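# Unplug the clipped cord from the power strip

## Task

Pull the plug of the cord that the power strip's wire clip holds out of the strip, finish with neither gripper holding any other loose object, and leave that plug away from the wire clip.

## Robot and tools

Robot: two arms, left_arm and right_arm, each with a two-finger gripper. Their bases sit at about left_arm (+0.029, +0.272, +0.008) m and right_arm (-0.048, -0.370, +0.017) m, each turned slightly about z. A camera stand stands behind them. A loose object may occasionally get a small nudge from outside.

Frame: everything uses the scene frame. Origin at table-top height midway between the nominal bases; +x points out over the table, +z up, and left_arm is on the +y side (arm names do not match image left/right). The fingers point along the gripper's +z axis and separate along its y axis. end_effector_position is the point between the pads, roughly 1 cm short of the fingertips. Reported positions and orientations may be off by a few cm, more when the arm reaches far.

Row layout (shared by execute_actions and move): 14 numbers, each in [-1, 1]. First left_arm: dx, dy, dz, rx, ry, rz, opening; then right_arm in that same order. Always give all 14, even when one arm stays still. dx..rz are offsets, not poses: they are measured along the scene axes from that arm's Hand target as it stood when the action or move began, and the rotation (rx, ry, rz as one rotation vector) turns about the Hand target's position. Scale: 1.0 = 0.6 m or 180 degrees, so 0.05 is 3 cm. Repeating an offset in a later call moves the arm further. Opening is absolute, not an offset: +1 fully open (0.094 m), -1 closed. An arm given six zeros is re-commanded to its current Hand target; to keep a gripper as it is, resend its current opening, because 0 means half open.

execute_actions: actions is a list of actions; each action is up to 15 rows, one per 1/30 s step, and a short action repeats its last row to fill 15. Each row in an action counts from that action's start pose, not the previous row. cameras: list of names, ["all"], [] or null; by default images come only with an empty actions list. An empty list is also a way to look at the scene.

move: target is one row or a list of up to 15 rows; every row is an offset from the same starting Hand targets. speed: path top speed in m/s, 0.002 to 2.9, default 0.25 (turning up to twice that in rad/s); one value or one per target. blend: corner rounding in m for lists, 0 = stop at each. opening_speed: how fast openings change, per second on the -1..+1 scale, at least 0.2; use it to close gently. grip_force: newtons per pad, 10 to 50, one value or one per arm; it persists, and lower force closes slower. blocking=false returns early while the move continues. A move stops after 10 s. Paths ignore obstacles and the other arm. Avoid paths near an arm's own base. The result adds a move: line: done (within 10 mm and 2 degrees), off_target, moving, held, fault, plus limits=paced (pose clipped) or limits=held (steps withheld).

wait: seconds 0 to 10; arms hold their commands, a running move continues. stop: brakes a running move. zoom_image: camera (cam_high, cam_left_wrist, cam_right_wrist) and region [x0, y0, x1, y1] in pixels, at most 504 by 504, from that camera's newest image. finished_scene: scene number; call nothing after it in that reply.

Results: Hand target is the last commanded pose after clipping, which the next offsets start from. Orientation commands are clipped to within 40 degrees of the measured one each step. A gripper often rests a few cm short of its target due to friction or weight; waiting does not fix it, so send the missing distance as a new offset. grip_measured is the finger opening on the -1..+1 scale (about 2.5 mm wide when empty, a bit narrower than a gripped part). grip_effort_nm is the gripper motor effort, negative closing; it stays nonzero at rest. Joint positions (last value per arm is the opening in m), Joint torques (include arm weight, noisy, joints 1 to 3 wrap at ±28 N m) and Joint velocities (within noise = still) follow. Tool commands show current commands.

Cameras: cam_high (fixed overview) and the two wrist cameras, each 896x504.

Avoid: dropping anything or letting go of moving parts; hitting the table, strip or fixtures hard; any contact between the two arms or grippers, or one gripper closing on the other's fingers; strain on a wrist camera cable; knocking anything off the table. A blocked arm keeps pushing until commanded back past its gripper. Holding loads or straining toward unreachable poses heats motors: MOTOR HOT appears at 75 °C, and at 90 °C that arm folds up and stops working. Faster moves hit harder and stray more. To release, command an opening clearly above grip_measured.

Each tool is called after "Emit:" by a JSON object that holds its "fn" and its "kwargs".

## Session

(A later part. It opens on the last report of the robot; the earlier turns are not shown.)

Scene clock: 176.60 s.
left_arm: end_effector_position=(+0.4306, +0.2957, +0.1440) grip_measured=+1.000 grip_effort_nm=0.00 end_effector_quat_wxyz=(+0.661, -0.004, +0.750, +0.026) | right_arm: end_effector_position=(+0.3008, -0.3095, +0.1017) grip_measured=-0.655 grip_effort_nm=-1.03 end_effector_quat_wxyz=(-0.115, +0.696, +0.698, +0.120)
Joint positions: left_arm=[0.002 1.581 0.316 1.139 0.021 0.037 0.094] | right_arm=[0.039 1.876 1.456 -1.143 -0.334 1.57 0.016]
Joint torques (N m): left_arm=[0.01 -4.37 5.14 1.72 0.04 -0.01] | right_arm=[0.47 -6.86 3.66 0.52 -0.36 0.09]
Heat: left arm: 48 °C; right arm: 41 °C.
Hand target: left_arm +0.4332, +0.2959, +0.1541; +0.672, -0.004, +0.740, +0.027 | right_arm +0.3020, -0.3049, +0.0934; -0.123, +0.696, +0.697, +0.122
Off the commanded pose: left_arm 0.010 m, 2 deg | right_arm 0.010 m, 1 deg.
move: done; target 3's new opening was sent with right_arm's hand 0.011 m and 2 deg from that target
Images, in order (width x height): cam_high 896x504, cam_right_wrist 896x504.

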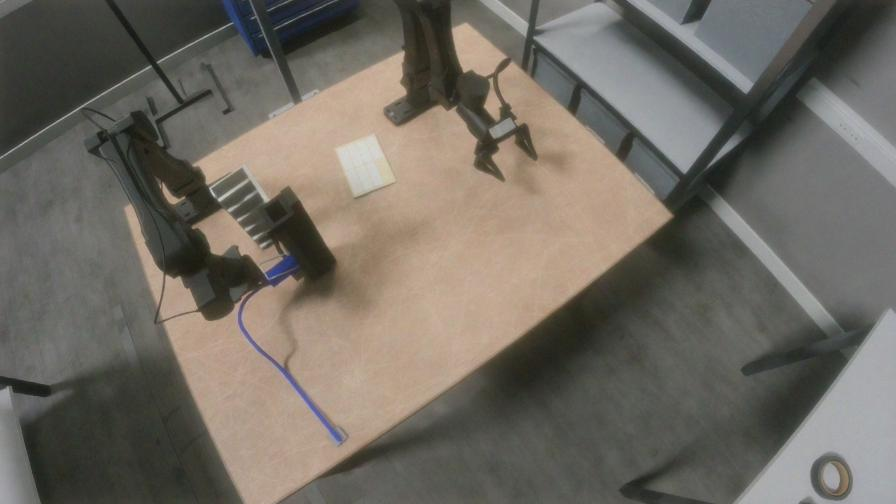

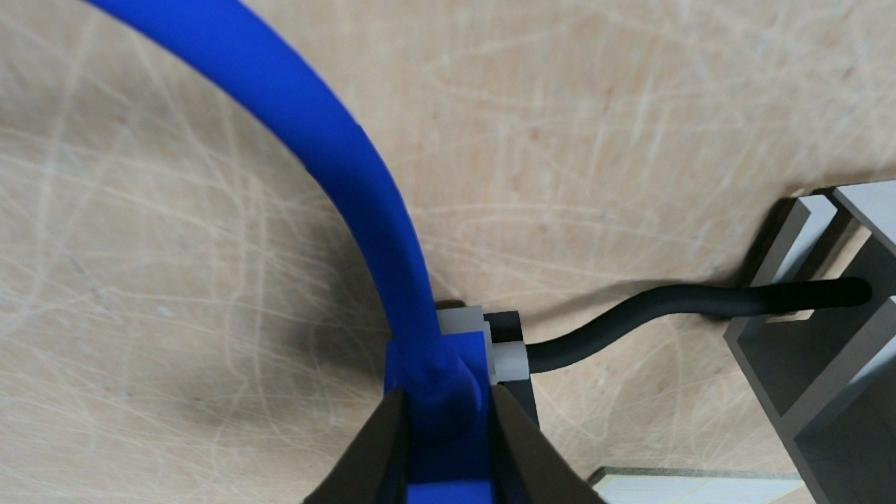

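Emit:
{"fn": "move", "kwargs": {"target": [0,0,0,0,0,0,1,0,-0.18,0.012,0,0,0,-0.95], "speed": 0.08, "cameras": ["cam_right_wrist","cam_high"]}}

Scene clock: 180.97 s.
left_arm: end_effector_position=(+0.4306, +0.2957, +0.1440) grip_measured=+1.000 grip_effort_nm=0.00 end_effector_quat_wxyz=(+0.661, -0.004, +0.750, +0.026) | right_arm: end_effector_position=(+0.2961, -0.4101, +0.0995) grip_measured=-0.947 grip_effort_nm=-0.18 end_effector_quat_wxyz=(-0.125, +0.699, +0.693, +0.124)
Joint positions: left_arm=[0.002 1.581 0.316 1.139 0.021 0.037 0.094] | right_arm=[-0.254 1.953 1.546 -1.27 -0.338 1.267 0.002]
Joint torques (N m): left_arm=[-0.25 -4.56 5.37 1.69 0.01 -0.04] | right_arm=[0.1 -6.91 7.05 0.01 -0.15 -0.05]
Heat: left arm: 48 °C; right arm: 41 °C.
Hand target: left_arm +0.4332, +0.2959, +0.1541; +0.672, -0.004, +0.740, +0.027 | right_arm +0.3020, -0.4129, +0.1005; -0.123, +0.696, +0.697, +0.122
Off the commanded pose: left_arm 0.010 m, 2 deg | right_arm 0.007 m, 1 deg.
move: done
Images, in order (width x height): cam_high 896x504, cam_right_wrist 896x504.

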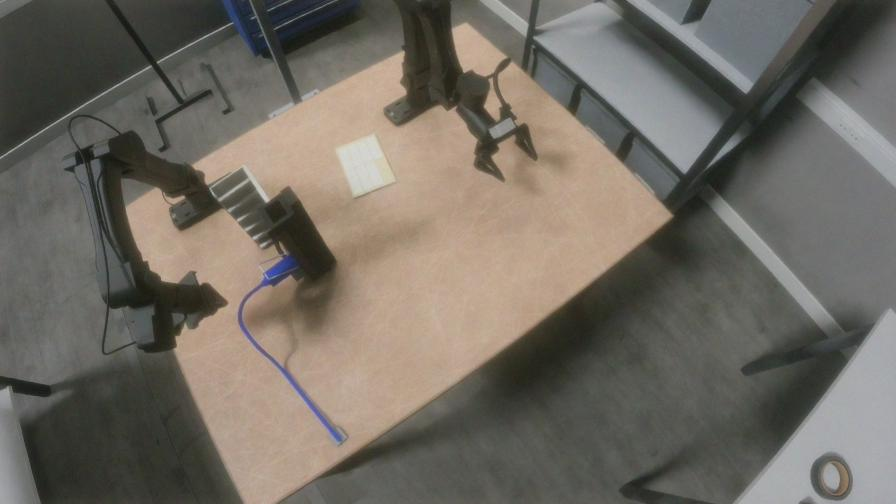

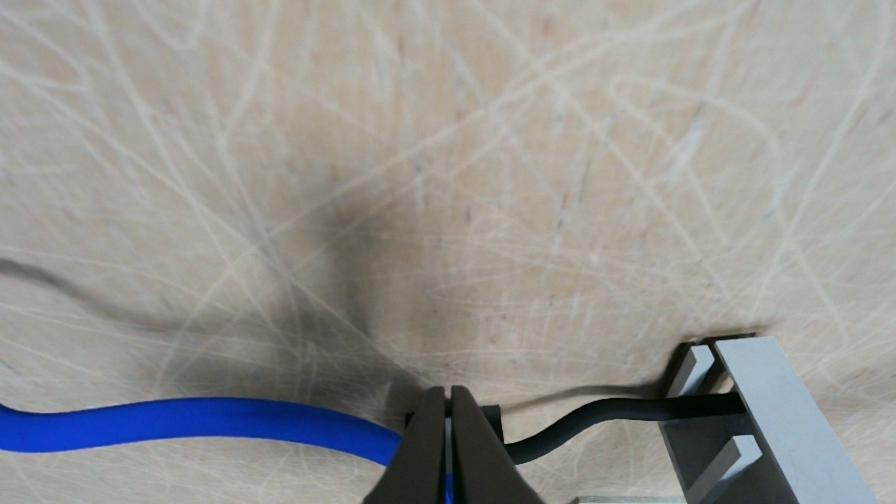

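Emit:
{"fn": "move", "kwargs": {"target": [0,0,0,0,0,0,1,0,0.05,0.15,0,0,0,0.28], "cameras": ["cam_right_wrist"]}}

Emit:
{"fn": "zoom_image", "kwargs": {"camera": "cam_right_wrist", "region": [340, 200, 640, 400]}}

Scene clock: 188.50 s.
left_arm: end_effector_position=(+0.4306, +0.2957, +0.1440) grip_measured=+1.000 grip_effort_nm=0.00 end_effector_quat_wxyz=(+0.661, -0.004, +0.750, +0.026) | right_arm: end_effector_position=(+0.3009, -0.3833, +0.1761) grip_measured=+0.277 grip_effort_nm=0.15 end_effector_quat_wxyz=(-0.131, +0.696, +0.697, +0.116)
Joint positions: left_arm=[0.002 1.581 0.316 1.139 0.021 0.037 0.094] | right_arm=[-0.175 1.953 1.851 -1.569 -0.339 1.338 0.06]
Joint torques (N m): left_arm=[0.18 -4.33 5.41 1.73 0.02 0.03] | right_arm=[0.05 -10.76 6.22 0.02 -0.23 0.1]
Heat: left arm: 48 °C; right arm: 42 °C.
Hand target: left_arm +0.4332, +0.2959, +0.1541; +0.672, -0.004, +0.740, +0.027 | right_arm +0.3020, -0.3830, +0.1905; -0.123, +0.696, +0.696, +0.122
Off the commanded pose: left_arm 0.010 m, 2 deg | right_arm 0.014 m, 1 deg.
joint sent to its limit (right arm) — joint 4 (wrist pitch), lower limit. The joint targets still meet the commanded pose.
move: off_target (right_arm)
Images, in order (width x height): cam_right_wrist 896x504.

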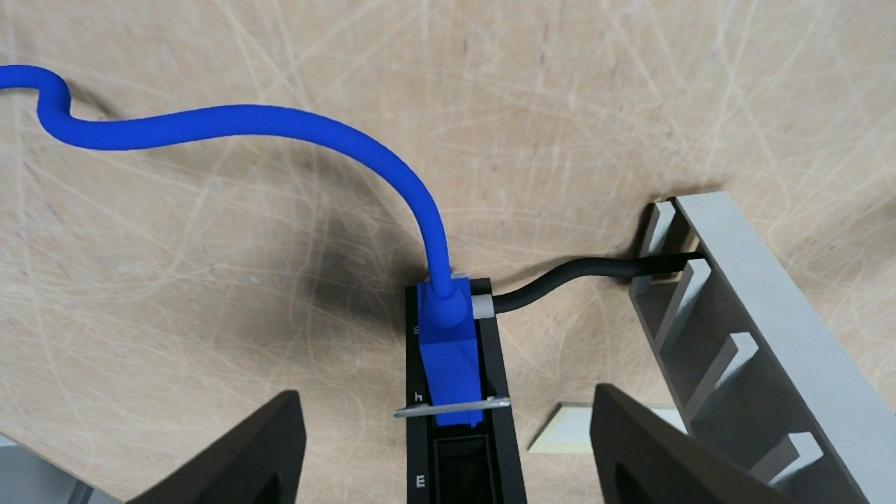

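Scaled by 1.680 from the camera's 896x504 image, which has a finer 1280x720 frame.

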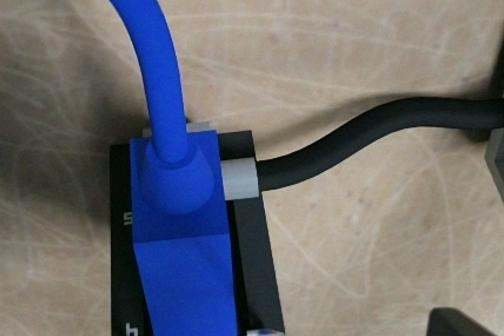

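Emit:
{"fn": "move", "kwargs": {"target": [[0,0,0,0,0,0,1,0,0.14,-0.1,0,0,0,0.28],[0,0,0,0,0,0,1,0,0.18,-0.178,0,0,0,0.28],[0,0,0,0,0,0,1,0,0.18,-0.178,0,0,0,-0.9]], "speed": 0.15, "blend": [0.01,0,0], "opening_speed": 0.8, "cameras": ["cam_right_wrist"]}}

Scene clock: 195.70 s.
left_arm: end_effector_position=(+0.4306, +0.2957, +0.1440) grip_measured=+1.000 grip_effort_nm=0.00 end_effector_quat_wxyz=(+0.661, -0.004, +0.750, +0.026) | right_arm: end_effector_position=(+0.2974, -0.2768, +0.0794) grip_measured=-0.071 grip_effort_nm=-1.05 end_effector_quat_wxyz=(-0.134, +0.696, +0.697, +0.108)
Joint positions: left_arm=[0.002 1.581 0.316 1.139 0.021 0.037 0.094] | right_arm=[0.126 1.921 1.423 -1.08 -0.347 1.656 0.044]
Joint torques (N m): left_arm=[0.03 -4.52 5.27 1.74 -0.02 0.04] | right_arm=[0.28 -10.1 3.93 0.55 -0.21 0.11]
Heat: left arm: 48 °C; right arm: 42 °C.
Hand target: left_arm +0.4332, +0.2959, +0.1541; +0.672, -0.004, +0.740, +0.027 | right_arm +0.3020, -0.2750, +0.0837; -0.123, +0.696, +0.696, +0.122
Off the commanded pose: left_arm 0.010 m, 2 deg | right_arm 0.007 m, 2 deg.
move: done
Images, in order (width x height): cam_right_wrist 896x504.

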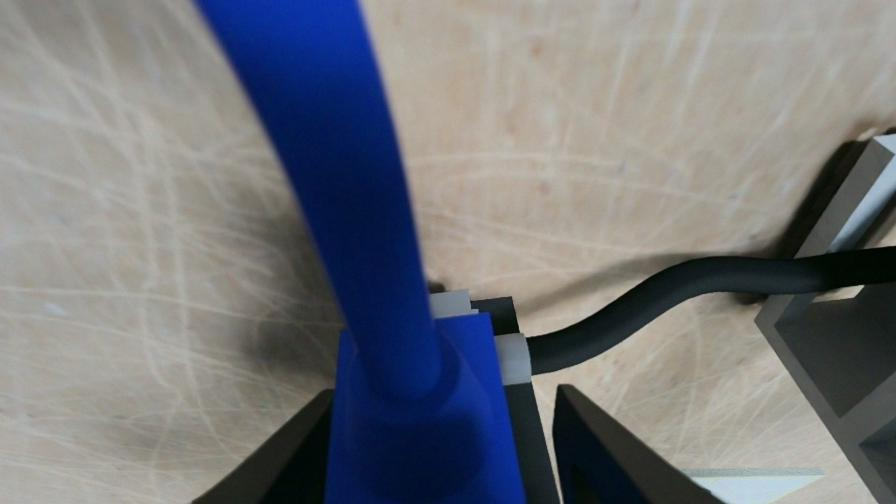

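Emit:
{"fn": "move", "kwargs": {"target": [[0,0,0,0,0,0,1,0,0,0,0,0,0,0.28],[0,0,0,0,0,0,1,0.003,0,0.028,0,0,0,0.28],[0,0,0,0,0,0,1,0.003,0,0.028,0,0,0,-0.9]], "speed": 0.15, "opening_speed": 1, "cameras": ["cam_right_wrist"]}}

Scene clock: 203.30 s.
left_arm: end_effector_position=(+0.4306, +0.2957, +0.1440) grip_measured=+1.000 grip_effort_nm=0.00 end_effector_quat_wxyz=(+0.661, -0.004, +0.750, +0.026) | right_arm: end_effector_position=(+0.2959, -0.2769, +0.0819) grip_measured=-0.071 grip_effort_nm=-1.05 end_effector_quat_wxyz=(-0.137, +0.698, +0.695, +0.105)
Joint positions: left_arm=[0.002 1.581 0.316 1.139 0.021 0.037 0.094] | right_arm=[0.126 1.921 1.433 -1.099 -0.347 1.659 0.044]
Joint torques (N m): left_arm=[0.1 -4.42 5.29 1.71 0.06 -0.04] | right_arm=[0.35 -10.89 7.09 0.11 -0.2 0.08]
Heat: left arm: 48 °C; right arm: 42 °C.
Hand target: left_arm +0.4332, +0.2959, +0.1541; +0.672, -0.004, +0.740, +0.027 | right_arm +0.3039, -0.2750, +0.1005; -0.123, +0.696, +0.696, +0.122
Off the commanded pose: left_arm 0.010 m, 2 deg | right_arm 0.020 m, 3 deg.
move: off_target (right_arm); target 3's new opening was sent with right_arm's hand 0.021 m and 3 deg from that target
Images, in order (width x height): cam_right_wrist 896x504.

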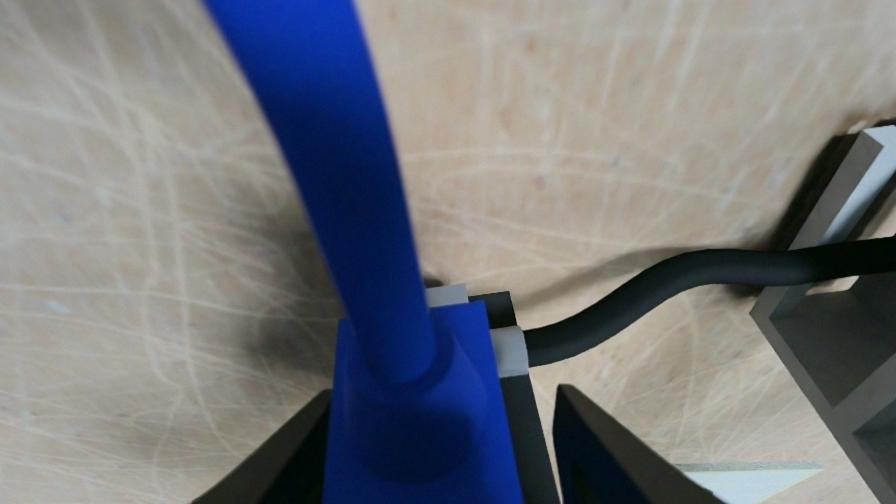

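Emit:
{"fn": "move", "kwargs": {"target": [0,0,0,0,0,0,1,0,0,0,0,0,0,0.4], "speed": 0.15, "cameras": ["cam_right_wrist","cam_high"]}}

Emit:
{"fn": "zoom_image", "kwargs": {"camera": "cam_right_wrist", "region": [220, 200, 720, 504]}}

Emit:
{"fn": "zoom_image", "kwargs": {"camera": "cam_high", "region": [200, 180, 380, 300]}}

Scene clock: 209.90 s.
left_arm: end_effector_position=(+0.4306, +0.2957, +0.1440) grip_measured=+1.000 grip_effort_nm=0.00 end_effector_quat_wxyz=(+0.661, -0.004, +0.750, +0.026) | right_arm: end_effector_position=(+0.2954, -0.2770, +0.0819) grip_measured=+0.397 grip_effort_nm=0.15 end_effector_quat_wxyz=(-0.138, +0.698, +0.695, +0.104)
Joint positions: left_arm=[0.002 1.581 0.316 1.139 0.021 0.037 0.094] | right_arm=[0.126 1.921 1.433 -1.101 -0.347 1.659 0.066]
Joint torques (N m): left_arm=[0.21 -4.26 5.27 1.73 0.02 0.03] | right_arm=[0.29 -10.96 7.19 0.16 -0.2 0.07]
Heat: left arm: 48 °C; right arm: 42 °C.
Hand target: left_arm +0.4332, +0.2959, +0.1541; +0.672, -0.004, +0.740, +0.027 | right_arm +0.3039, -0.2750, +0.1005; -0.123, +0.696, +0.696, +0.122
Off the commanded pose: left_arm 0.010 m, 2 deg | right_arm 0.021 m, 3 deg.
move: off_target (right_arm)
Images, in order (width x height): cam_high 896x504, cam_right_wrist 896x504.

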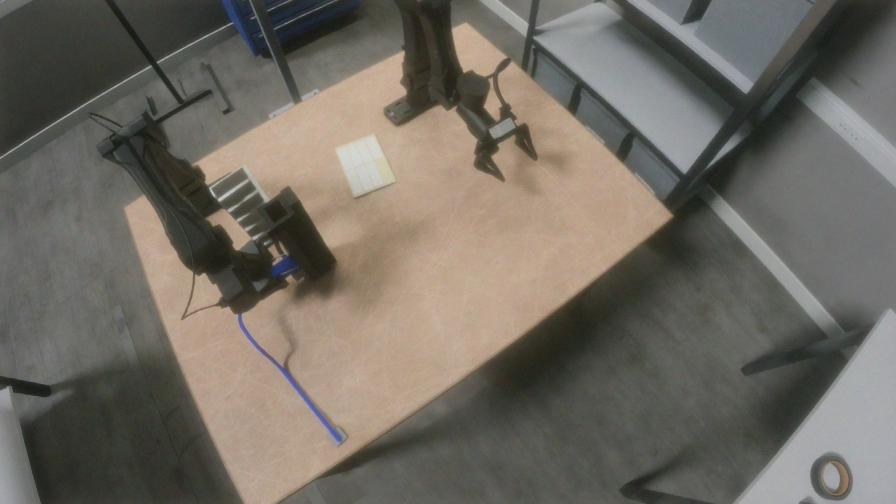

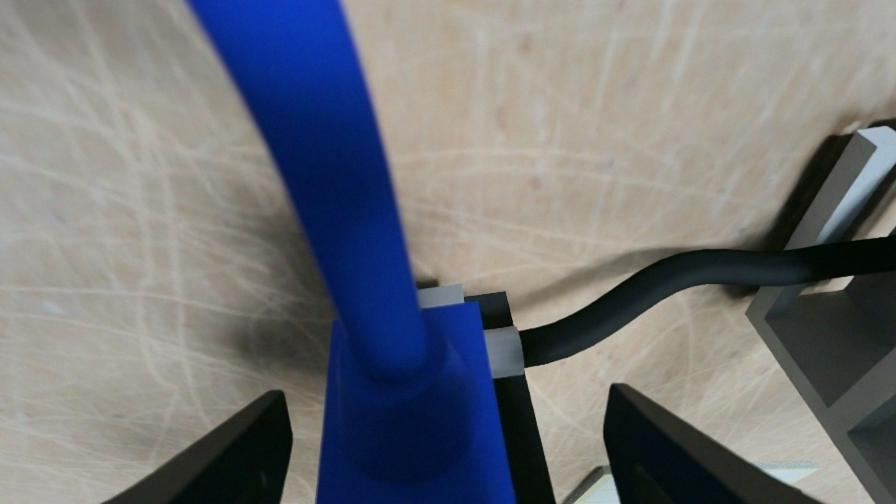

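Scaled by 1.008 from the camera's 896x504 image, which has a finer 1280x720 frame.

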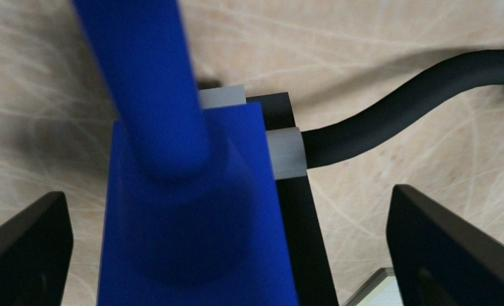

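Scaled by 2.800 from the camera's 896x504 image, which has a finer 1280x720 frame.

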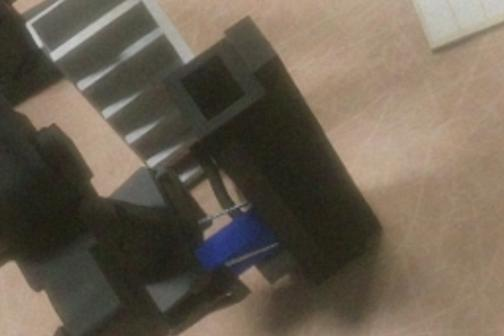

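Emit:
{"fn": "move", "kwargs": {"target": [0,0,0,0,0,0,1,0,-0.08,0.16,0,0,0,0.4], "speed": 0.12, "cameras": ["cam_right_wrist"]}}

Emit:
{"fn": "zoom_image", "kwargs": {"camera": "cam_right_wrist", "region": [340, 200, 640, 400]}}

Scene clock: 231.83 s.
left_arm: end_effector_position=(+0.4306, +0.2957, +0.1440) grip_measured=+1.000 grip_effort_nm=0.00 end_effector_quat_wxyz=(+0.661, -0.004, +0.750, +0.026) | right_arm: end_effector_position=(+0.3006, -0.3218, +0.1858) grip_measured=+0.397 grip_effort_nm=0.14 end_effector_quat_wxyz=(-0.133, +0.699, +0.694, +0.112)
Joint positions: left_arm=[0.002 1.581 0.316 1.139 0.021 0.037 0.094] | right_arm=[-0.003 1.913 1.836 -1.538 -0.347 1.529 0.066]
Joint torques (N m): left_arm=[0.14 -4.4 5.56 1.68 -0.05 -0.02] | right_arm=[-0.08 -9.25 7.06 0.14 -0.22 -0.04]
Heat: left arm: 49 °C; right arm: 42 °C.
Hand target: left_arm +0.4332, +0.2959, +0.1541; +0.672, -0.004, +0.740, +0.027 | right_arm +0.3038, -0.3229, +0.1965; -0.123, +0.696, +0.697, +0.122
Off the commanded pose: left_arm 0.010 m, 2 deg | right_arm 0.011 m, 2 deg.
move: off_target (right_arm)
Images, in order (width x height): cam_right_wrist 896x504.

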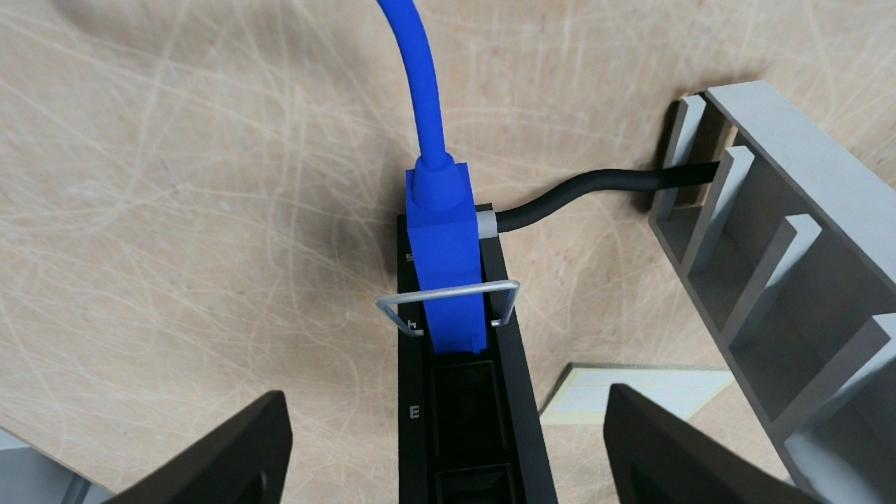

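Scaled by 1.680 from the camera's 896x504 image, which has a finer 1280x720 frame.

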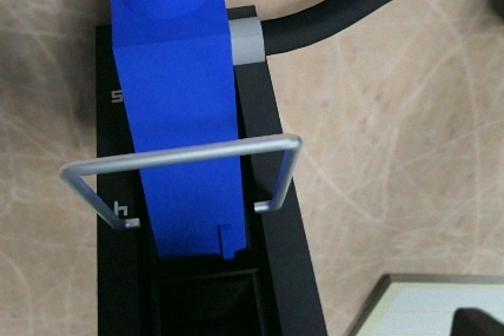

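Emit:
{"fn": "move", "kwargs": {"target": [0,0,0,0,0,0,1,-0.08,-0.022,-0.03,-0.261,-0.295,0.469,-1], "speed": 0.4, "cameras": ["cam_right_wrist"]}}

Emit:
{"fn": "zoom_image", "kwargs": {"camera": "cam_right_wrist", "region": [240, 180, 600, 480]}}

Scene clock: 248.67 s.
left_arm: end_effector_position=(+0.4306, +0.2957, +0.1440) grip_measured=+1.000 grip_effort_nm=0.00 end_effector_quat_wxyz=(+0.661, -0.004, +0.750, +0.026) | right_arm: end_effector_position=(+0.2566, -0.3354, +0.1772) grip_measured=-0.987 grip_effort_nm=-0.73 end_effector_quat_wxyz=(+0.362, -0.042, +0.931, +0.022)
Joint positions: left_arm=[0.002 1.581 0.316 1.139 0.021 0.037 0.094] | right_arm=[0.148 1.035 0.792 -0.585 0.002 0.018 0.001]
Joint torques (N m): left_arm=[-0.14 -4.33 5.29 1.72 0.01 0.04] | right_arm=[-0.64 -4.19 4.45 1.42 -0.12 -0.06]
Heat: left arm: 49 °C; right arm: 42 °C.
Hand target: left_arm +0.4332, +0.2959, +0.1541; +0.672, -0.004, +0.740, +0.027 | right_arm +0.2558, -0.3362, +0.1786; +0.372, -0.045, +0.927, +0.024
Off the commanded pose: left_arm 0.010 m, 2 deg | right_arm 0.002 m, 1 deg.
move: done
Images, in order (width x height): cam_right_wrist 896x504.

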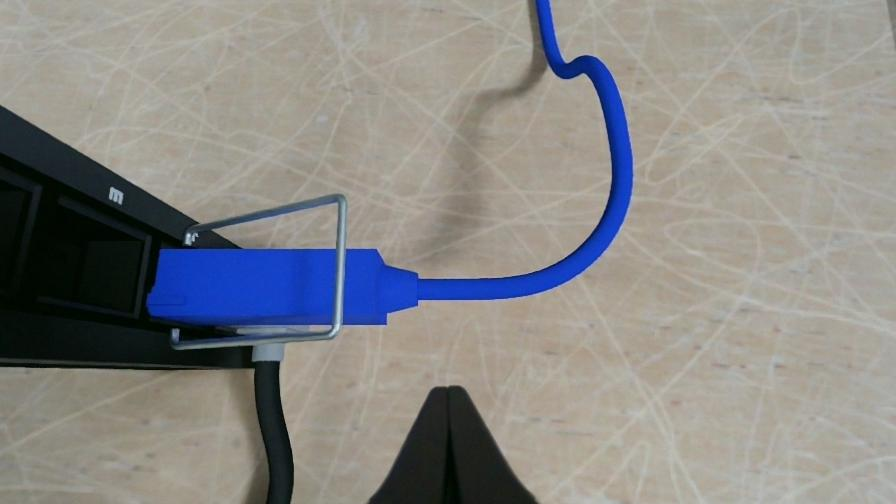

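Scaled by 1.400 from the camera's 896x504 image, which has a finer 1280x720 frame.

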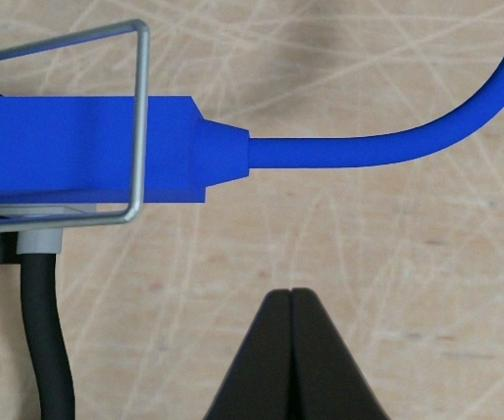

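Emit:
{"fn": "move", "kwargs": {"target": [0,0,0,0,0,0,1,0.042,0.019,-0.114,0,0,0,-1], "cameras": ["cam_right_wrist"]}}

Scene clock: 262.63 s.
left_arm: end_effector_position=(+0.4306, +0.2957, +0.1440) grip_measured=+1.000 grip_effort_nm=0.00 end_effector_quat_wxyz=(+0.661, -0.004, +0.750, +0.026) | right_arm: end_effector_position=(+0.2806, -0.3256, +0.1138) grip_measured=-0.987 grip_effort_nm=-0.72 end_effector_quat_wxyz=(+0.372, -0.047, +0.927, +0.025)
Joint positions: left_arm=[0.002 1.581 0.316 1.139 0.021 0.037 0.094] | right_arm=[0.177 1.188 0.602 -0.221 0.014 0.031 0.001]
Joint torques (N m): left_arm=[-0.12 -4.21 5.38 1.73 0.01 0.04] | right_arm=[0.43 -2.69 4.7 1.48 0.06 0.08]
Heat: left arm: 49 °C; right arm: 41 °C.
Hand target: left_arm +0.4332, +0.2959, +0.1541; +0.672, -0.004, +0.740, +0.027 | right_arm +0.2810, -0.3248, +0.1100; +0.372, -0.045, +0.927, +0.024
Off the commanded pose: left_arm 0.010 m, 2 deg | right_arm 0.004 m, 0 deg.
move: done
Images, in order (width x height): cam_right_wrist 896x504.

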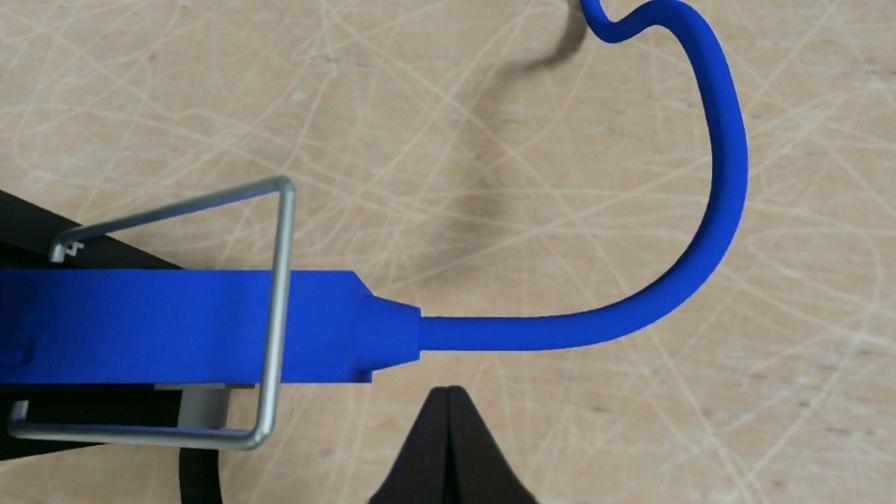

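Emit:
{"fn": "move", "kwargs": {"target": [[0,0,0,0,0,0,1,0.005,0.005,-0.006,0,0,0,-1],[0,0,0,0,0,0,1,0.005,0.035,0.004,0,0,0,-1],[0,0,0,0,0,0,1,0.005,0.056,0.034,0,0,0,-1],[0,0,0,0,0,0,1,0.005,0.086,0.063,0,0,0,-1],[0,0,0,0,0,0,1,0.005,0.135,0.085,0,0,0,-1],[0,0,0,0,0,0,1,0.005,0.166,0.088,0,0,0,-1]], "speed": 0.08, "blend": [0.005,0.01,0.01,0.01,0.01,0], "cameras": ["cam_right_wrist"]}}

Scene clock: 273.20 s.
left_arm: end_effector_position=(+0.4306, +0.2957, +0.1440) grip_measured=+1.000 grip_effort_nm=0.00 end_effector_quat_wxyz=(+0.661, -0.004, +0.750, +0.026) | right_arm: end_effector_position=(+0.2417, -0.3527, +0.1031) grip_measured=-0.987 grip_effort_nm=-0.73 end_effector_quat_wxyz=(+0.270, +0.079, +0.957, -0.068)
Joint positions: left_arm=[0.002 1.581 0.316 1.139 0.021 0.037 0.094] | right_arm=[0.272 1.214 0.711 -0.575 0.29 0.325 0.001]
Joint torques (N m): left_arm=[-0.16 -4.51 5.3 1.66 0.04 0.01] | right_arm=[22.61 -6.5 13.42 1.7 -0.42 0.11]
Heat: left arm: 50 °C; right arm: 42 °C.
Hand target: left_arm +0.4332, +0.2959, +0.1541; +0.672, -0.004, +0.740, +0.027 | right_arm +0.2840, -0.2251, +0.1630; +0.372, -0.045, +0.927, +0.024
Off the commanded pose: left_arm 0.010 m, 2 deg | right_arm 0.147 m, 21 deg.
move: off_target (right_arm); blend cut to 0.0028 m at target 1, 0.0095 m at target 2, 0.0093 m at target 5
Images, in order (width x height): cam_right_wrist 896x504.

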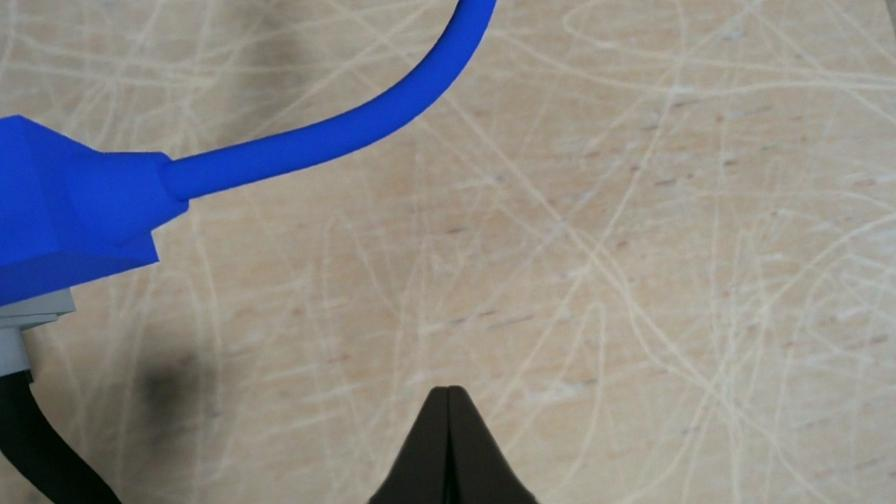

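Emit:
{"fn": "move", "kwargs": {"target": [0,0,0,0,0,0,1,-0.06,-0.22,0.06,0,0,0,-1], "cameras": ["all"]}}

Emit:
{"fn": "zoom_image", "kwargs": {"camera": "cam_high", "region": [150, 130, 400, 320]}}

Scene clock: 277.03 s.
left_arm: end_effector_position=(+0.4306, +0.2957, +0.1440) grip_measured=+1.000 grip_effort_nm=0.00 end_effector_quat_wxyz=(+0.661, -0.004, +0.750, +0.026) | right_arm: end_effector_position=(+0.2426, -0.3574, +0.1872) grip_measured=-0.987 grip_effort_nm=-0.72 end_effector_quat_wxyz=(+0.359, -0.041, +0.932, +0.022)
Joint positions: left_arm=[0.002 1.581 0.316 1.139 0.021 0.037 0.094] | right_arm=[0.03 0.976 0.811 -0.673 -0.077 -0.067 0.001]
Joint torques (N m): left_arm=[-0.02 -4.52 5.09 1.7 -0.03 -0.06] | right_arm=[-0.54 -1.74 7.9 1.25 -0.16 -0.09]
Heat: left arm: 50 °C; right arm: 45 °C.
Hand target: left_arm +0.4332, +0.2959, +0.1541; +0.672, -0.004, +0.740, +0.027 | right_arm +0.2480, -0.3572, +0.1990; +0.372, -0.045, +0.927, +0.024
Off the commanded pose: left_arm 0.010 m, 2 deg | right_arm 0.013 m, 2 deg.
move: off_target (right_arm)

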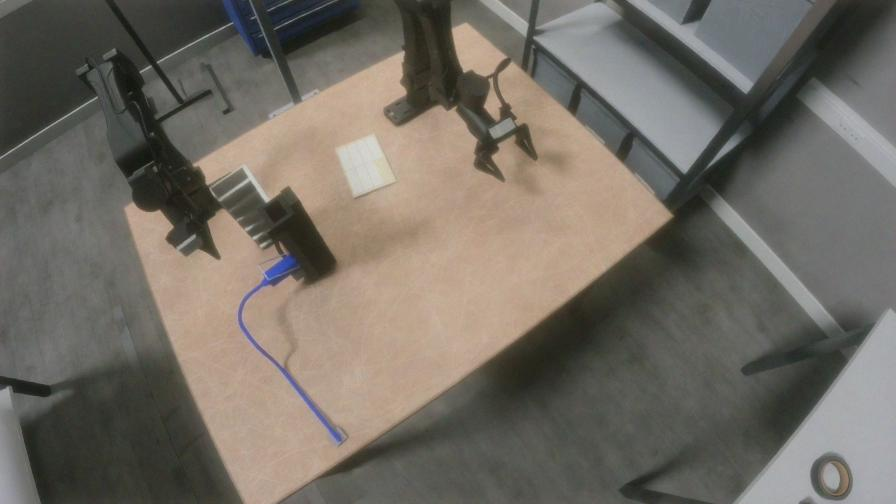

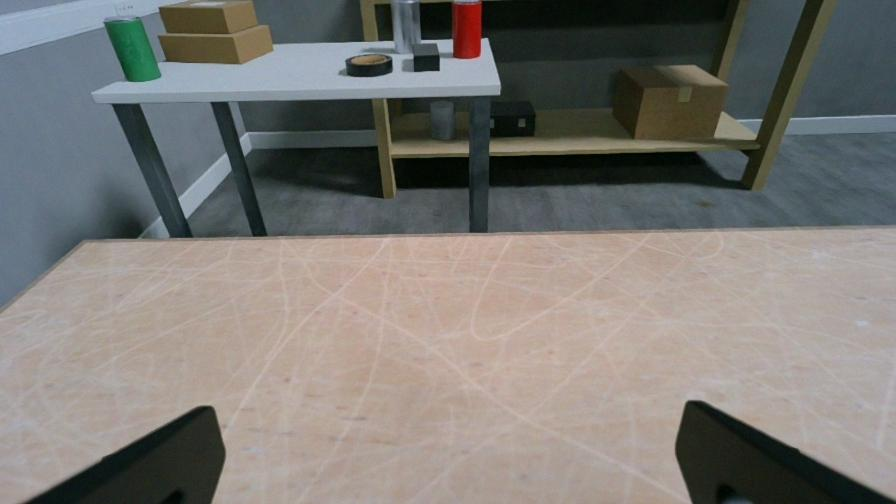

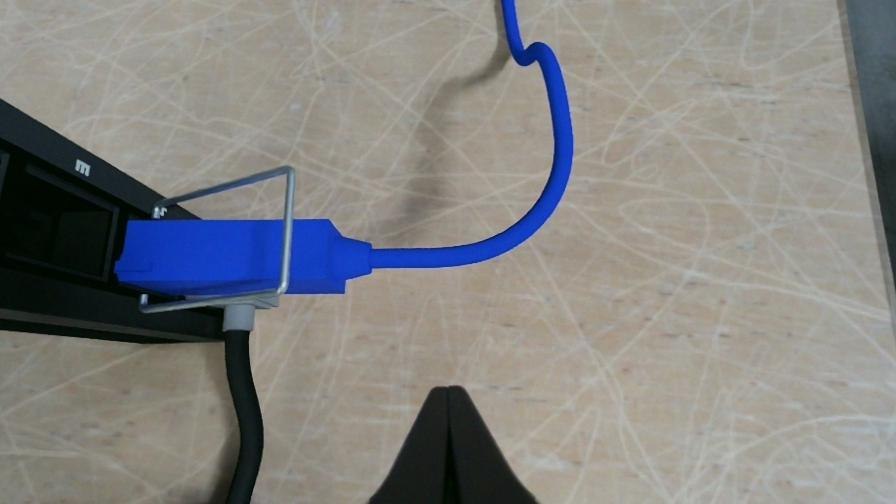

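Scaled by 2.016 from the camera's 896x504 image, which has a finer 1280x720 frame.

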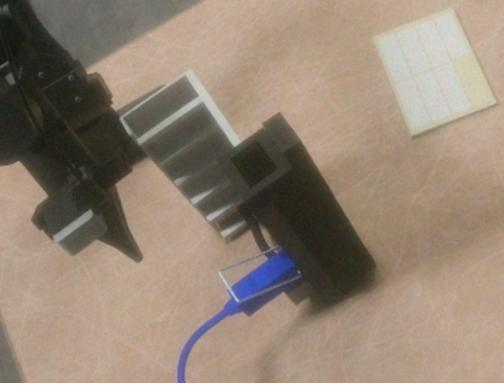

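Emit:
{"fn": "move", "kwargs": {"target": [[0,0,0,0,0,0,1,0.087,-0.005,0,0.2816,0.317,-0.458,-1],[0,0,0,0,0,0,1,0.087,0.03,-0.125,0.2816,0.317,-0.458,-1]], "speed": [0.4,0.2], "blend": [0.02,0], "cameras": ["cam_right_wrist"]}}

Scene clock: 296.07 s.
left_arm: end_effector_position=(+0.4306, +0.2957, +0.1440) grip_measured=+1.000 grip_effort_nm=0.00 end_effector_quat_wxyz=(+0.661, -0.004, +0.750, +0.026) | right_arm: end_effector_position=(+0.3026, -0.3420, +0.1271) grip_measured=-0.987 grip_effort_nm=-0.72 end_effector_quat_wxyz=(-0.145, +0.687, +0.695, +0.154)
Joint positions: left_arm=[0.002 1.581 0.316 1.139 0.021 0.037 0.094] | right_arm=[-0.097 1.899 1.563 -1.286 -0.422 1.412 0.001]
Joint torques (N m): left_arm=[0.17 -4.44 5.12 1.68 0.03 0] | right_arm=[0.21 -8.36 3.67 0.25 -0.33 0.09]
Heat: left arm: 50 °C; right arm: 44 °C.
Hand target: left_arm +0.4332, +0.2959, +0.1541; +0.672, -0.004, +0.740, +0.027 | right_arm +0.3002, -0.3391, +0.1240; -0.153, +0.690, +0.691, +0.153
Off the commanded pose: left_arm 0.010 m, 2 deg | right_arm 0.005 m, 1 deg.
move: done
Images, in order (width x height): cam_right_wrist 896x504.

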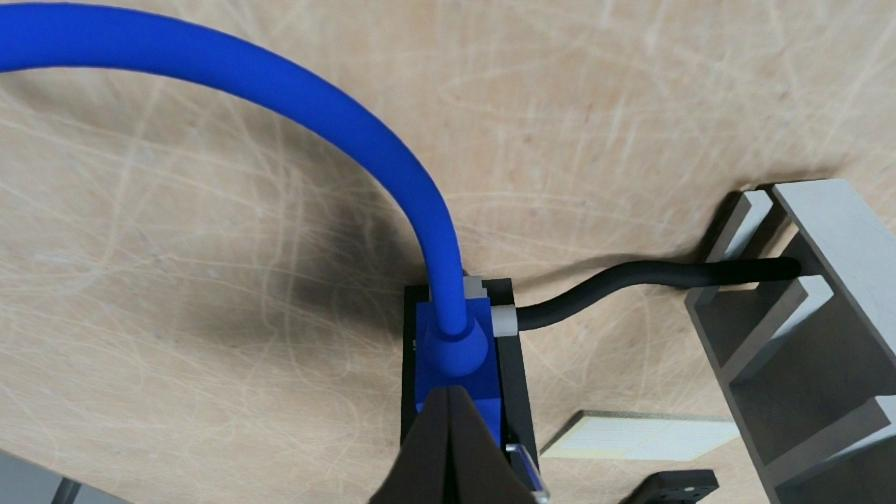

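Emit:
{"fn": "move", "kwargs": {"target": [[0,0,0,0,0,0,1,0,0.053,0,0,0,0,-1],[0,0,0,0,0,0,1,0,0.08,0.027,0.028,0,0,-1],[0,0,0,0,0,0,1,0,0.113,0.051,0.056,0,0,-1],[0,0,0,0,0,0,1,0,0.153,0.067,0.083,0,0,-1],[0,0,0,0,0,0,1,0,0.19,0.073,0.083,0,0,-1]], "speed": 0.08, "blend": [0.005,0.008,0.008,0.008,0], "cameras": ["cam_right_wrist"]}}

Emit:
{"fn": "zoom_image", "kwargs": {"camera": "cam_right_wrist", "region": [250, 150, 650, 504]}}

Scene clock: 304.77 s.
left_arm: end_effector_position=(+0.4306, +0.2957, +0.1440) grip_measured=+1.000 grip_effort_nm=0.00 end_effector_quat_wxyz=(+0.661, -0.004, +0.750, +0.026) | right_arm: end_effector_position=(+0.2950, -0.2329, +0.1449) grip_measured=-0.987 grip_effort_nm=-0.72 end_effector_quat_wxyz=(-0.252, +0.675, +0.662, +0.208)
Joint positions: left_arm=[0.002 1.581 0.316 1.139 0.021 0.037 0.094] | right_arm=[0.109 1.895 1.54 -1.228 -0.666 1.656 0.001]
Joint torques (N m): left_arm=[-0.05 -4.25 5.12 1.69 -0.02 0.06] | right_arm=[0.81 -12.25 5.85 0.41 -0.65 0.15]
Heat: left arm: 50 °C; right arm: 43 °C.
Hand target: left_arm +0.4332, +0.2959, +0.1541; +0.672, -0.004, +0.740, +0.027 | right_arm +0.3003, -0.2252, +0.1678; -0.241, +0.664, +0.665, +0.242
Off the commanded pose: left_arm 0.010 m, 2 deg | right_arm 0.025 m, 4 deg.
move: off_target (right_arm)
Images, in order (width x height): cam_right_wrist 896x504.

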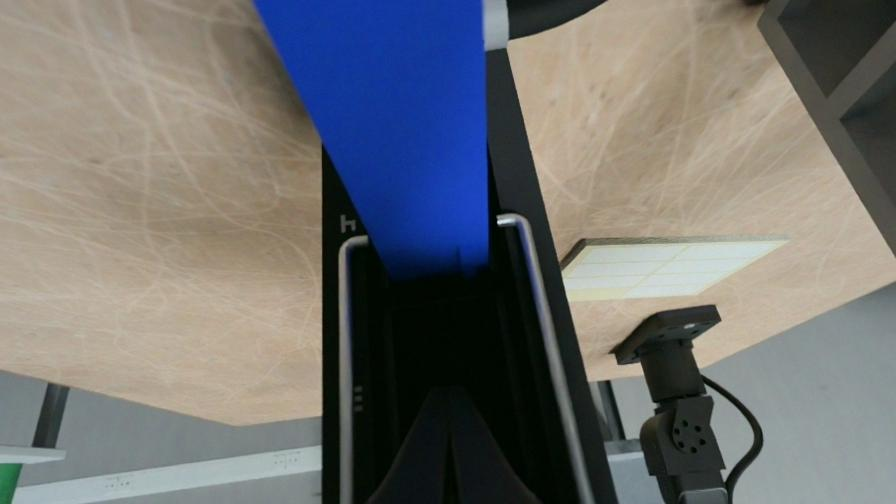

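Scaled by 1.260 from the camera's 896x504 image, which has a finer 1280x720 frame.

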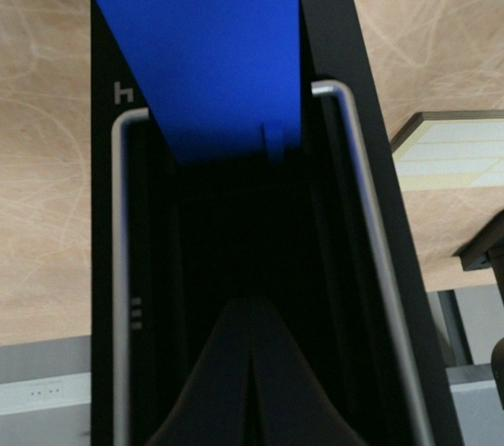

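Emit:
{"fn": "move", "kwargs": {"target": [[0,0,0,0,0,0,1,0,-0.1,0.01,-0.02,0,0,-1],[0,0,0,0,0,0,1,0,-0.175,0.033,-0.11,0,0,0.2],[0,0,0,0,0,0,1,0,-0.11,-0.05,-0.11,0,0,0.2],[0,0,0,0,0,0,1,0,-0.088,-0.117,-0.11,0,0,0.2],[0,0,0,0,0,0,1,0,-0.088,-0.117,-0.11,0,0,-0.9]], "speed": [0.2,0.2,0.15,0.12,0.12], "blend": [0.01,0,0.01,0,0], "opening_speed": 1, "cameras": ["cam_right_wrist","cam_high"]}}

Scene clock: 315.83 s.
left_arm: end_effector_position=(+0.4306, +0.2957, +0.1440) grip_measured=+1.000 grip_effort_nm=0.00 end_effector_quat_wxyz=(+0.661, -0.004, +0.750, +0.026) | right_arm: end_effector_position=(+0.2990, -0.2801, +0.0968) grip_measured=-0.485 grip_effort_nm=-1.05 end_effector_quat_wxyz=(-0.130, +0.691, +0.701, +0.118)
Joint positions: left_arm=[0.002 1.581 0.316 1.139 0.021 0.037 0.094] | right_arm=[0.114 1.895 1.458 -1.126 -0.352 1.632 0.024]
Joint torques (N m): left_arm=[0.05 -4.42 5.11 1.69 0.01 0.01] | right_arm=[0.59 -9.52 3.6 0.48 -0.19 0.23]
Heat: left arm: 50 °C; right arm: 43 °C.
Hand target: left_arm +0.4332, +0.2959, +0.1541; +0.672, -0.004, +0.740, +0.027 | right_arm +0.3002, -0.2779, +0.0976; -0.123, +0.695, +0.697, +0.124
Off the commanded pose: left_arm 0.010 m, 2 deg | right_arm 0.003 m, 1 deg.
move: done; target 2's new opening was sent with right_arm's hand 0.012 m and 2 deg from that target
Images, in order (width x height): cam_high 896x504, cam_right_wrist 896x504.

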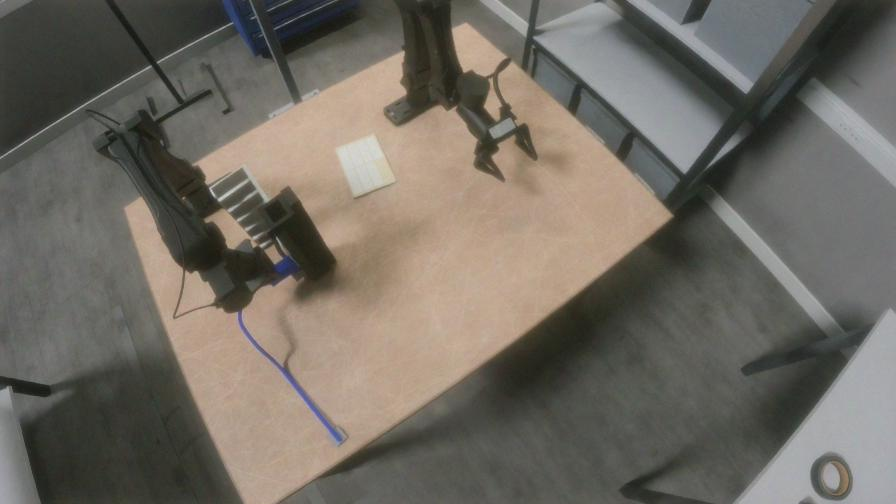

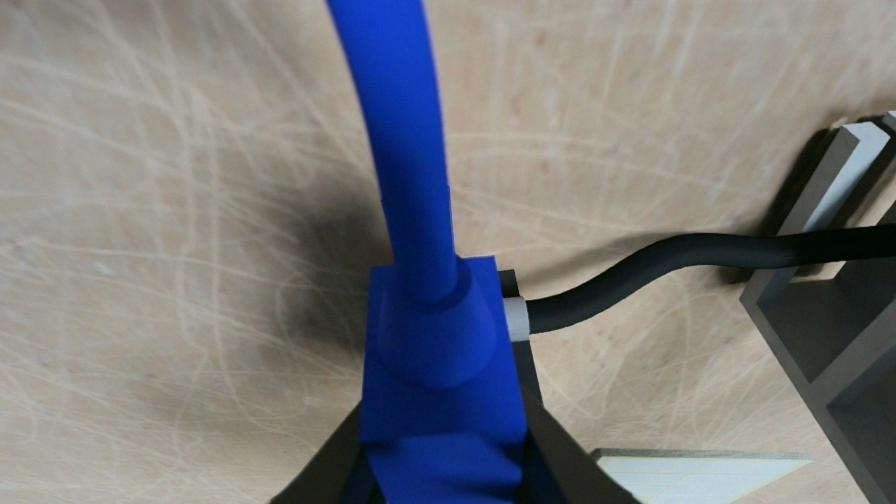

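Emit:
{"fn": "move", "kwargs": {"target": [0,0,0,0,0,0,1,0.005,-0.2,0.005,0,0,0,-0.95], "speed": 0.08, "cameras": ["cam_right_wrist","cam_high"]}}

Emit:
{"fn": "zoom_image", "kwargs": {"camera": "cam_high", "region": [130, 150, 390, 350]}}

Scene clock: 320.17 s.
left_arm: end_effector_position=(+0.4306, +0.2957, +0.1440) grip_measured=+1.000 grip_effort_nm=0.00 end_effector_quat_wxyz=(+0.661, -0.004, +0.750, +0.026) | right_arm: end_effector_position=(+0.3059, -0.3882, +0.0983) grip_measured=-0.491 grip_effort_nm=-1.05 end_effector_quat_wxyz=(-0.118, +0.682, +0.708, +0.142)
Joint positions: left_arm=[0.002 1.581 0.316 1.139 0.021 0.037 0.094] | right_arm=[-0.2 1.943 1.523 -1.215 -0.366 1.284 0.024]
Joint torques (N m): left_arm=[-0.08 -4.51 5.53 1.68 -0.02 0.03] | right_arm=[-1.24 -7.46 7.2 -0.23 0.08 0.16]
Heat: left arm: 50 °C; right arm: 43 °C.
Hand target: left_arm +0.4332, +0.2959, +0.1541; +0.672, -0.004, +0.740, +0.027 | right_arm +0.3032, -0.3979, +0.1007; -0.123, +0.696, +0.697, +0.124
Off the commanded pose: left_arm 0.010 m, 2 deg | right_arm 0.010 m, 3 deg.
move: off_target (right_arm)
Images, in order (width x height): cam_high 896x504, cam_right_wrist 896x504.

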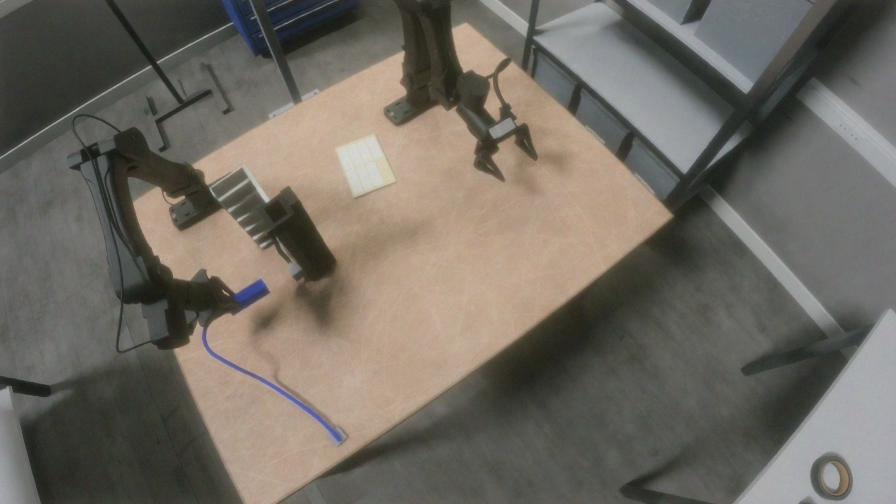

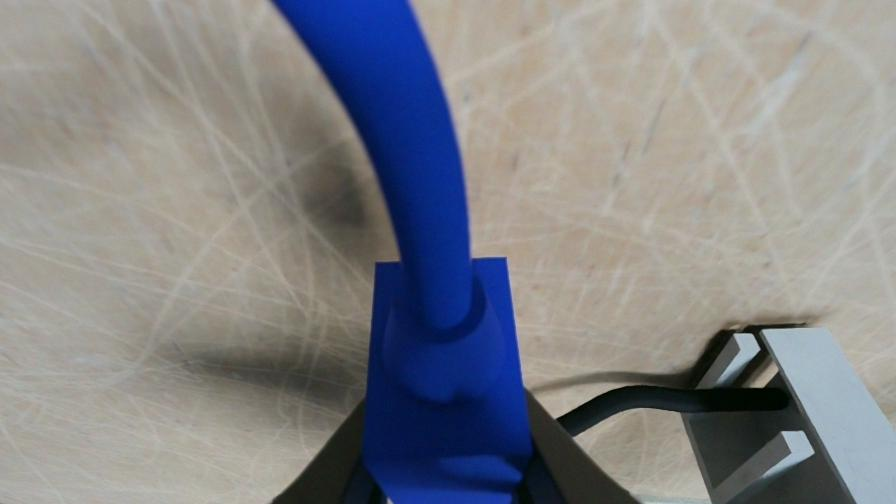

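Scaled by 1.938 from the camera's 896x504 image, which has a finer 1280x720 frame.

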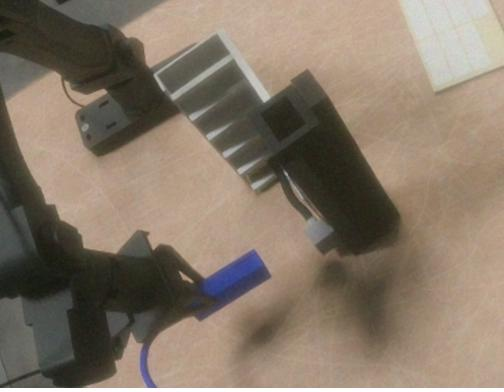

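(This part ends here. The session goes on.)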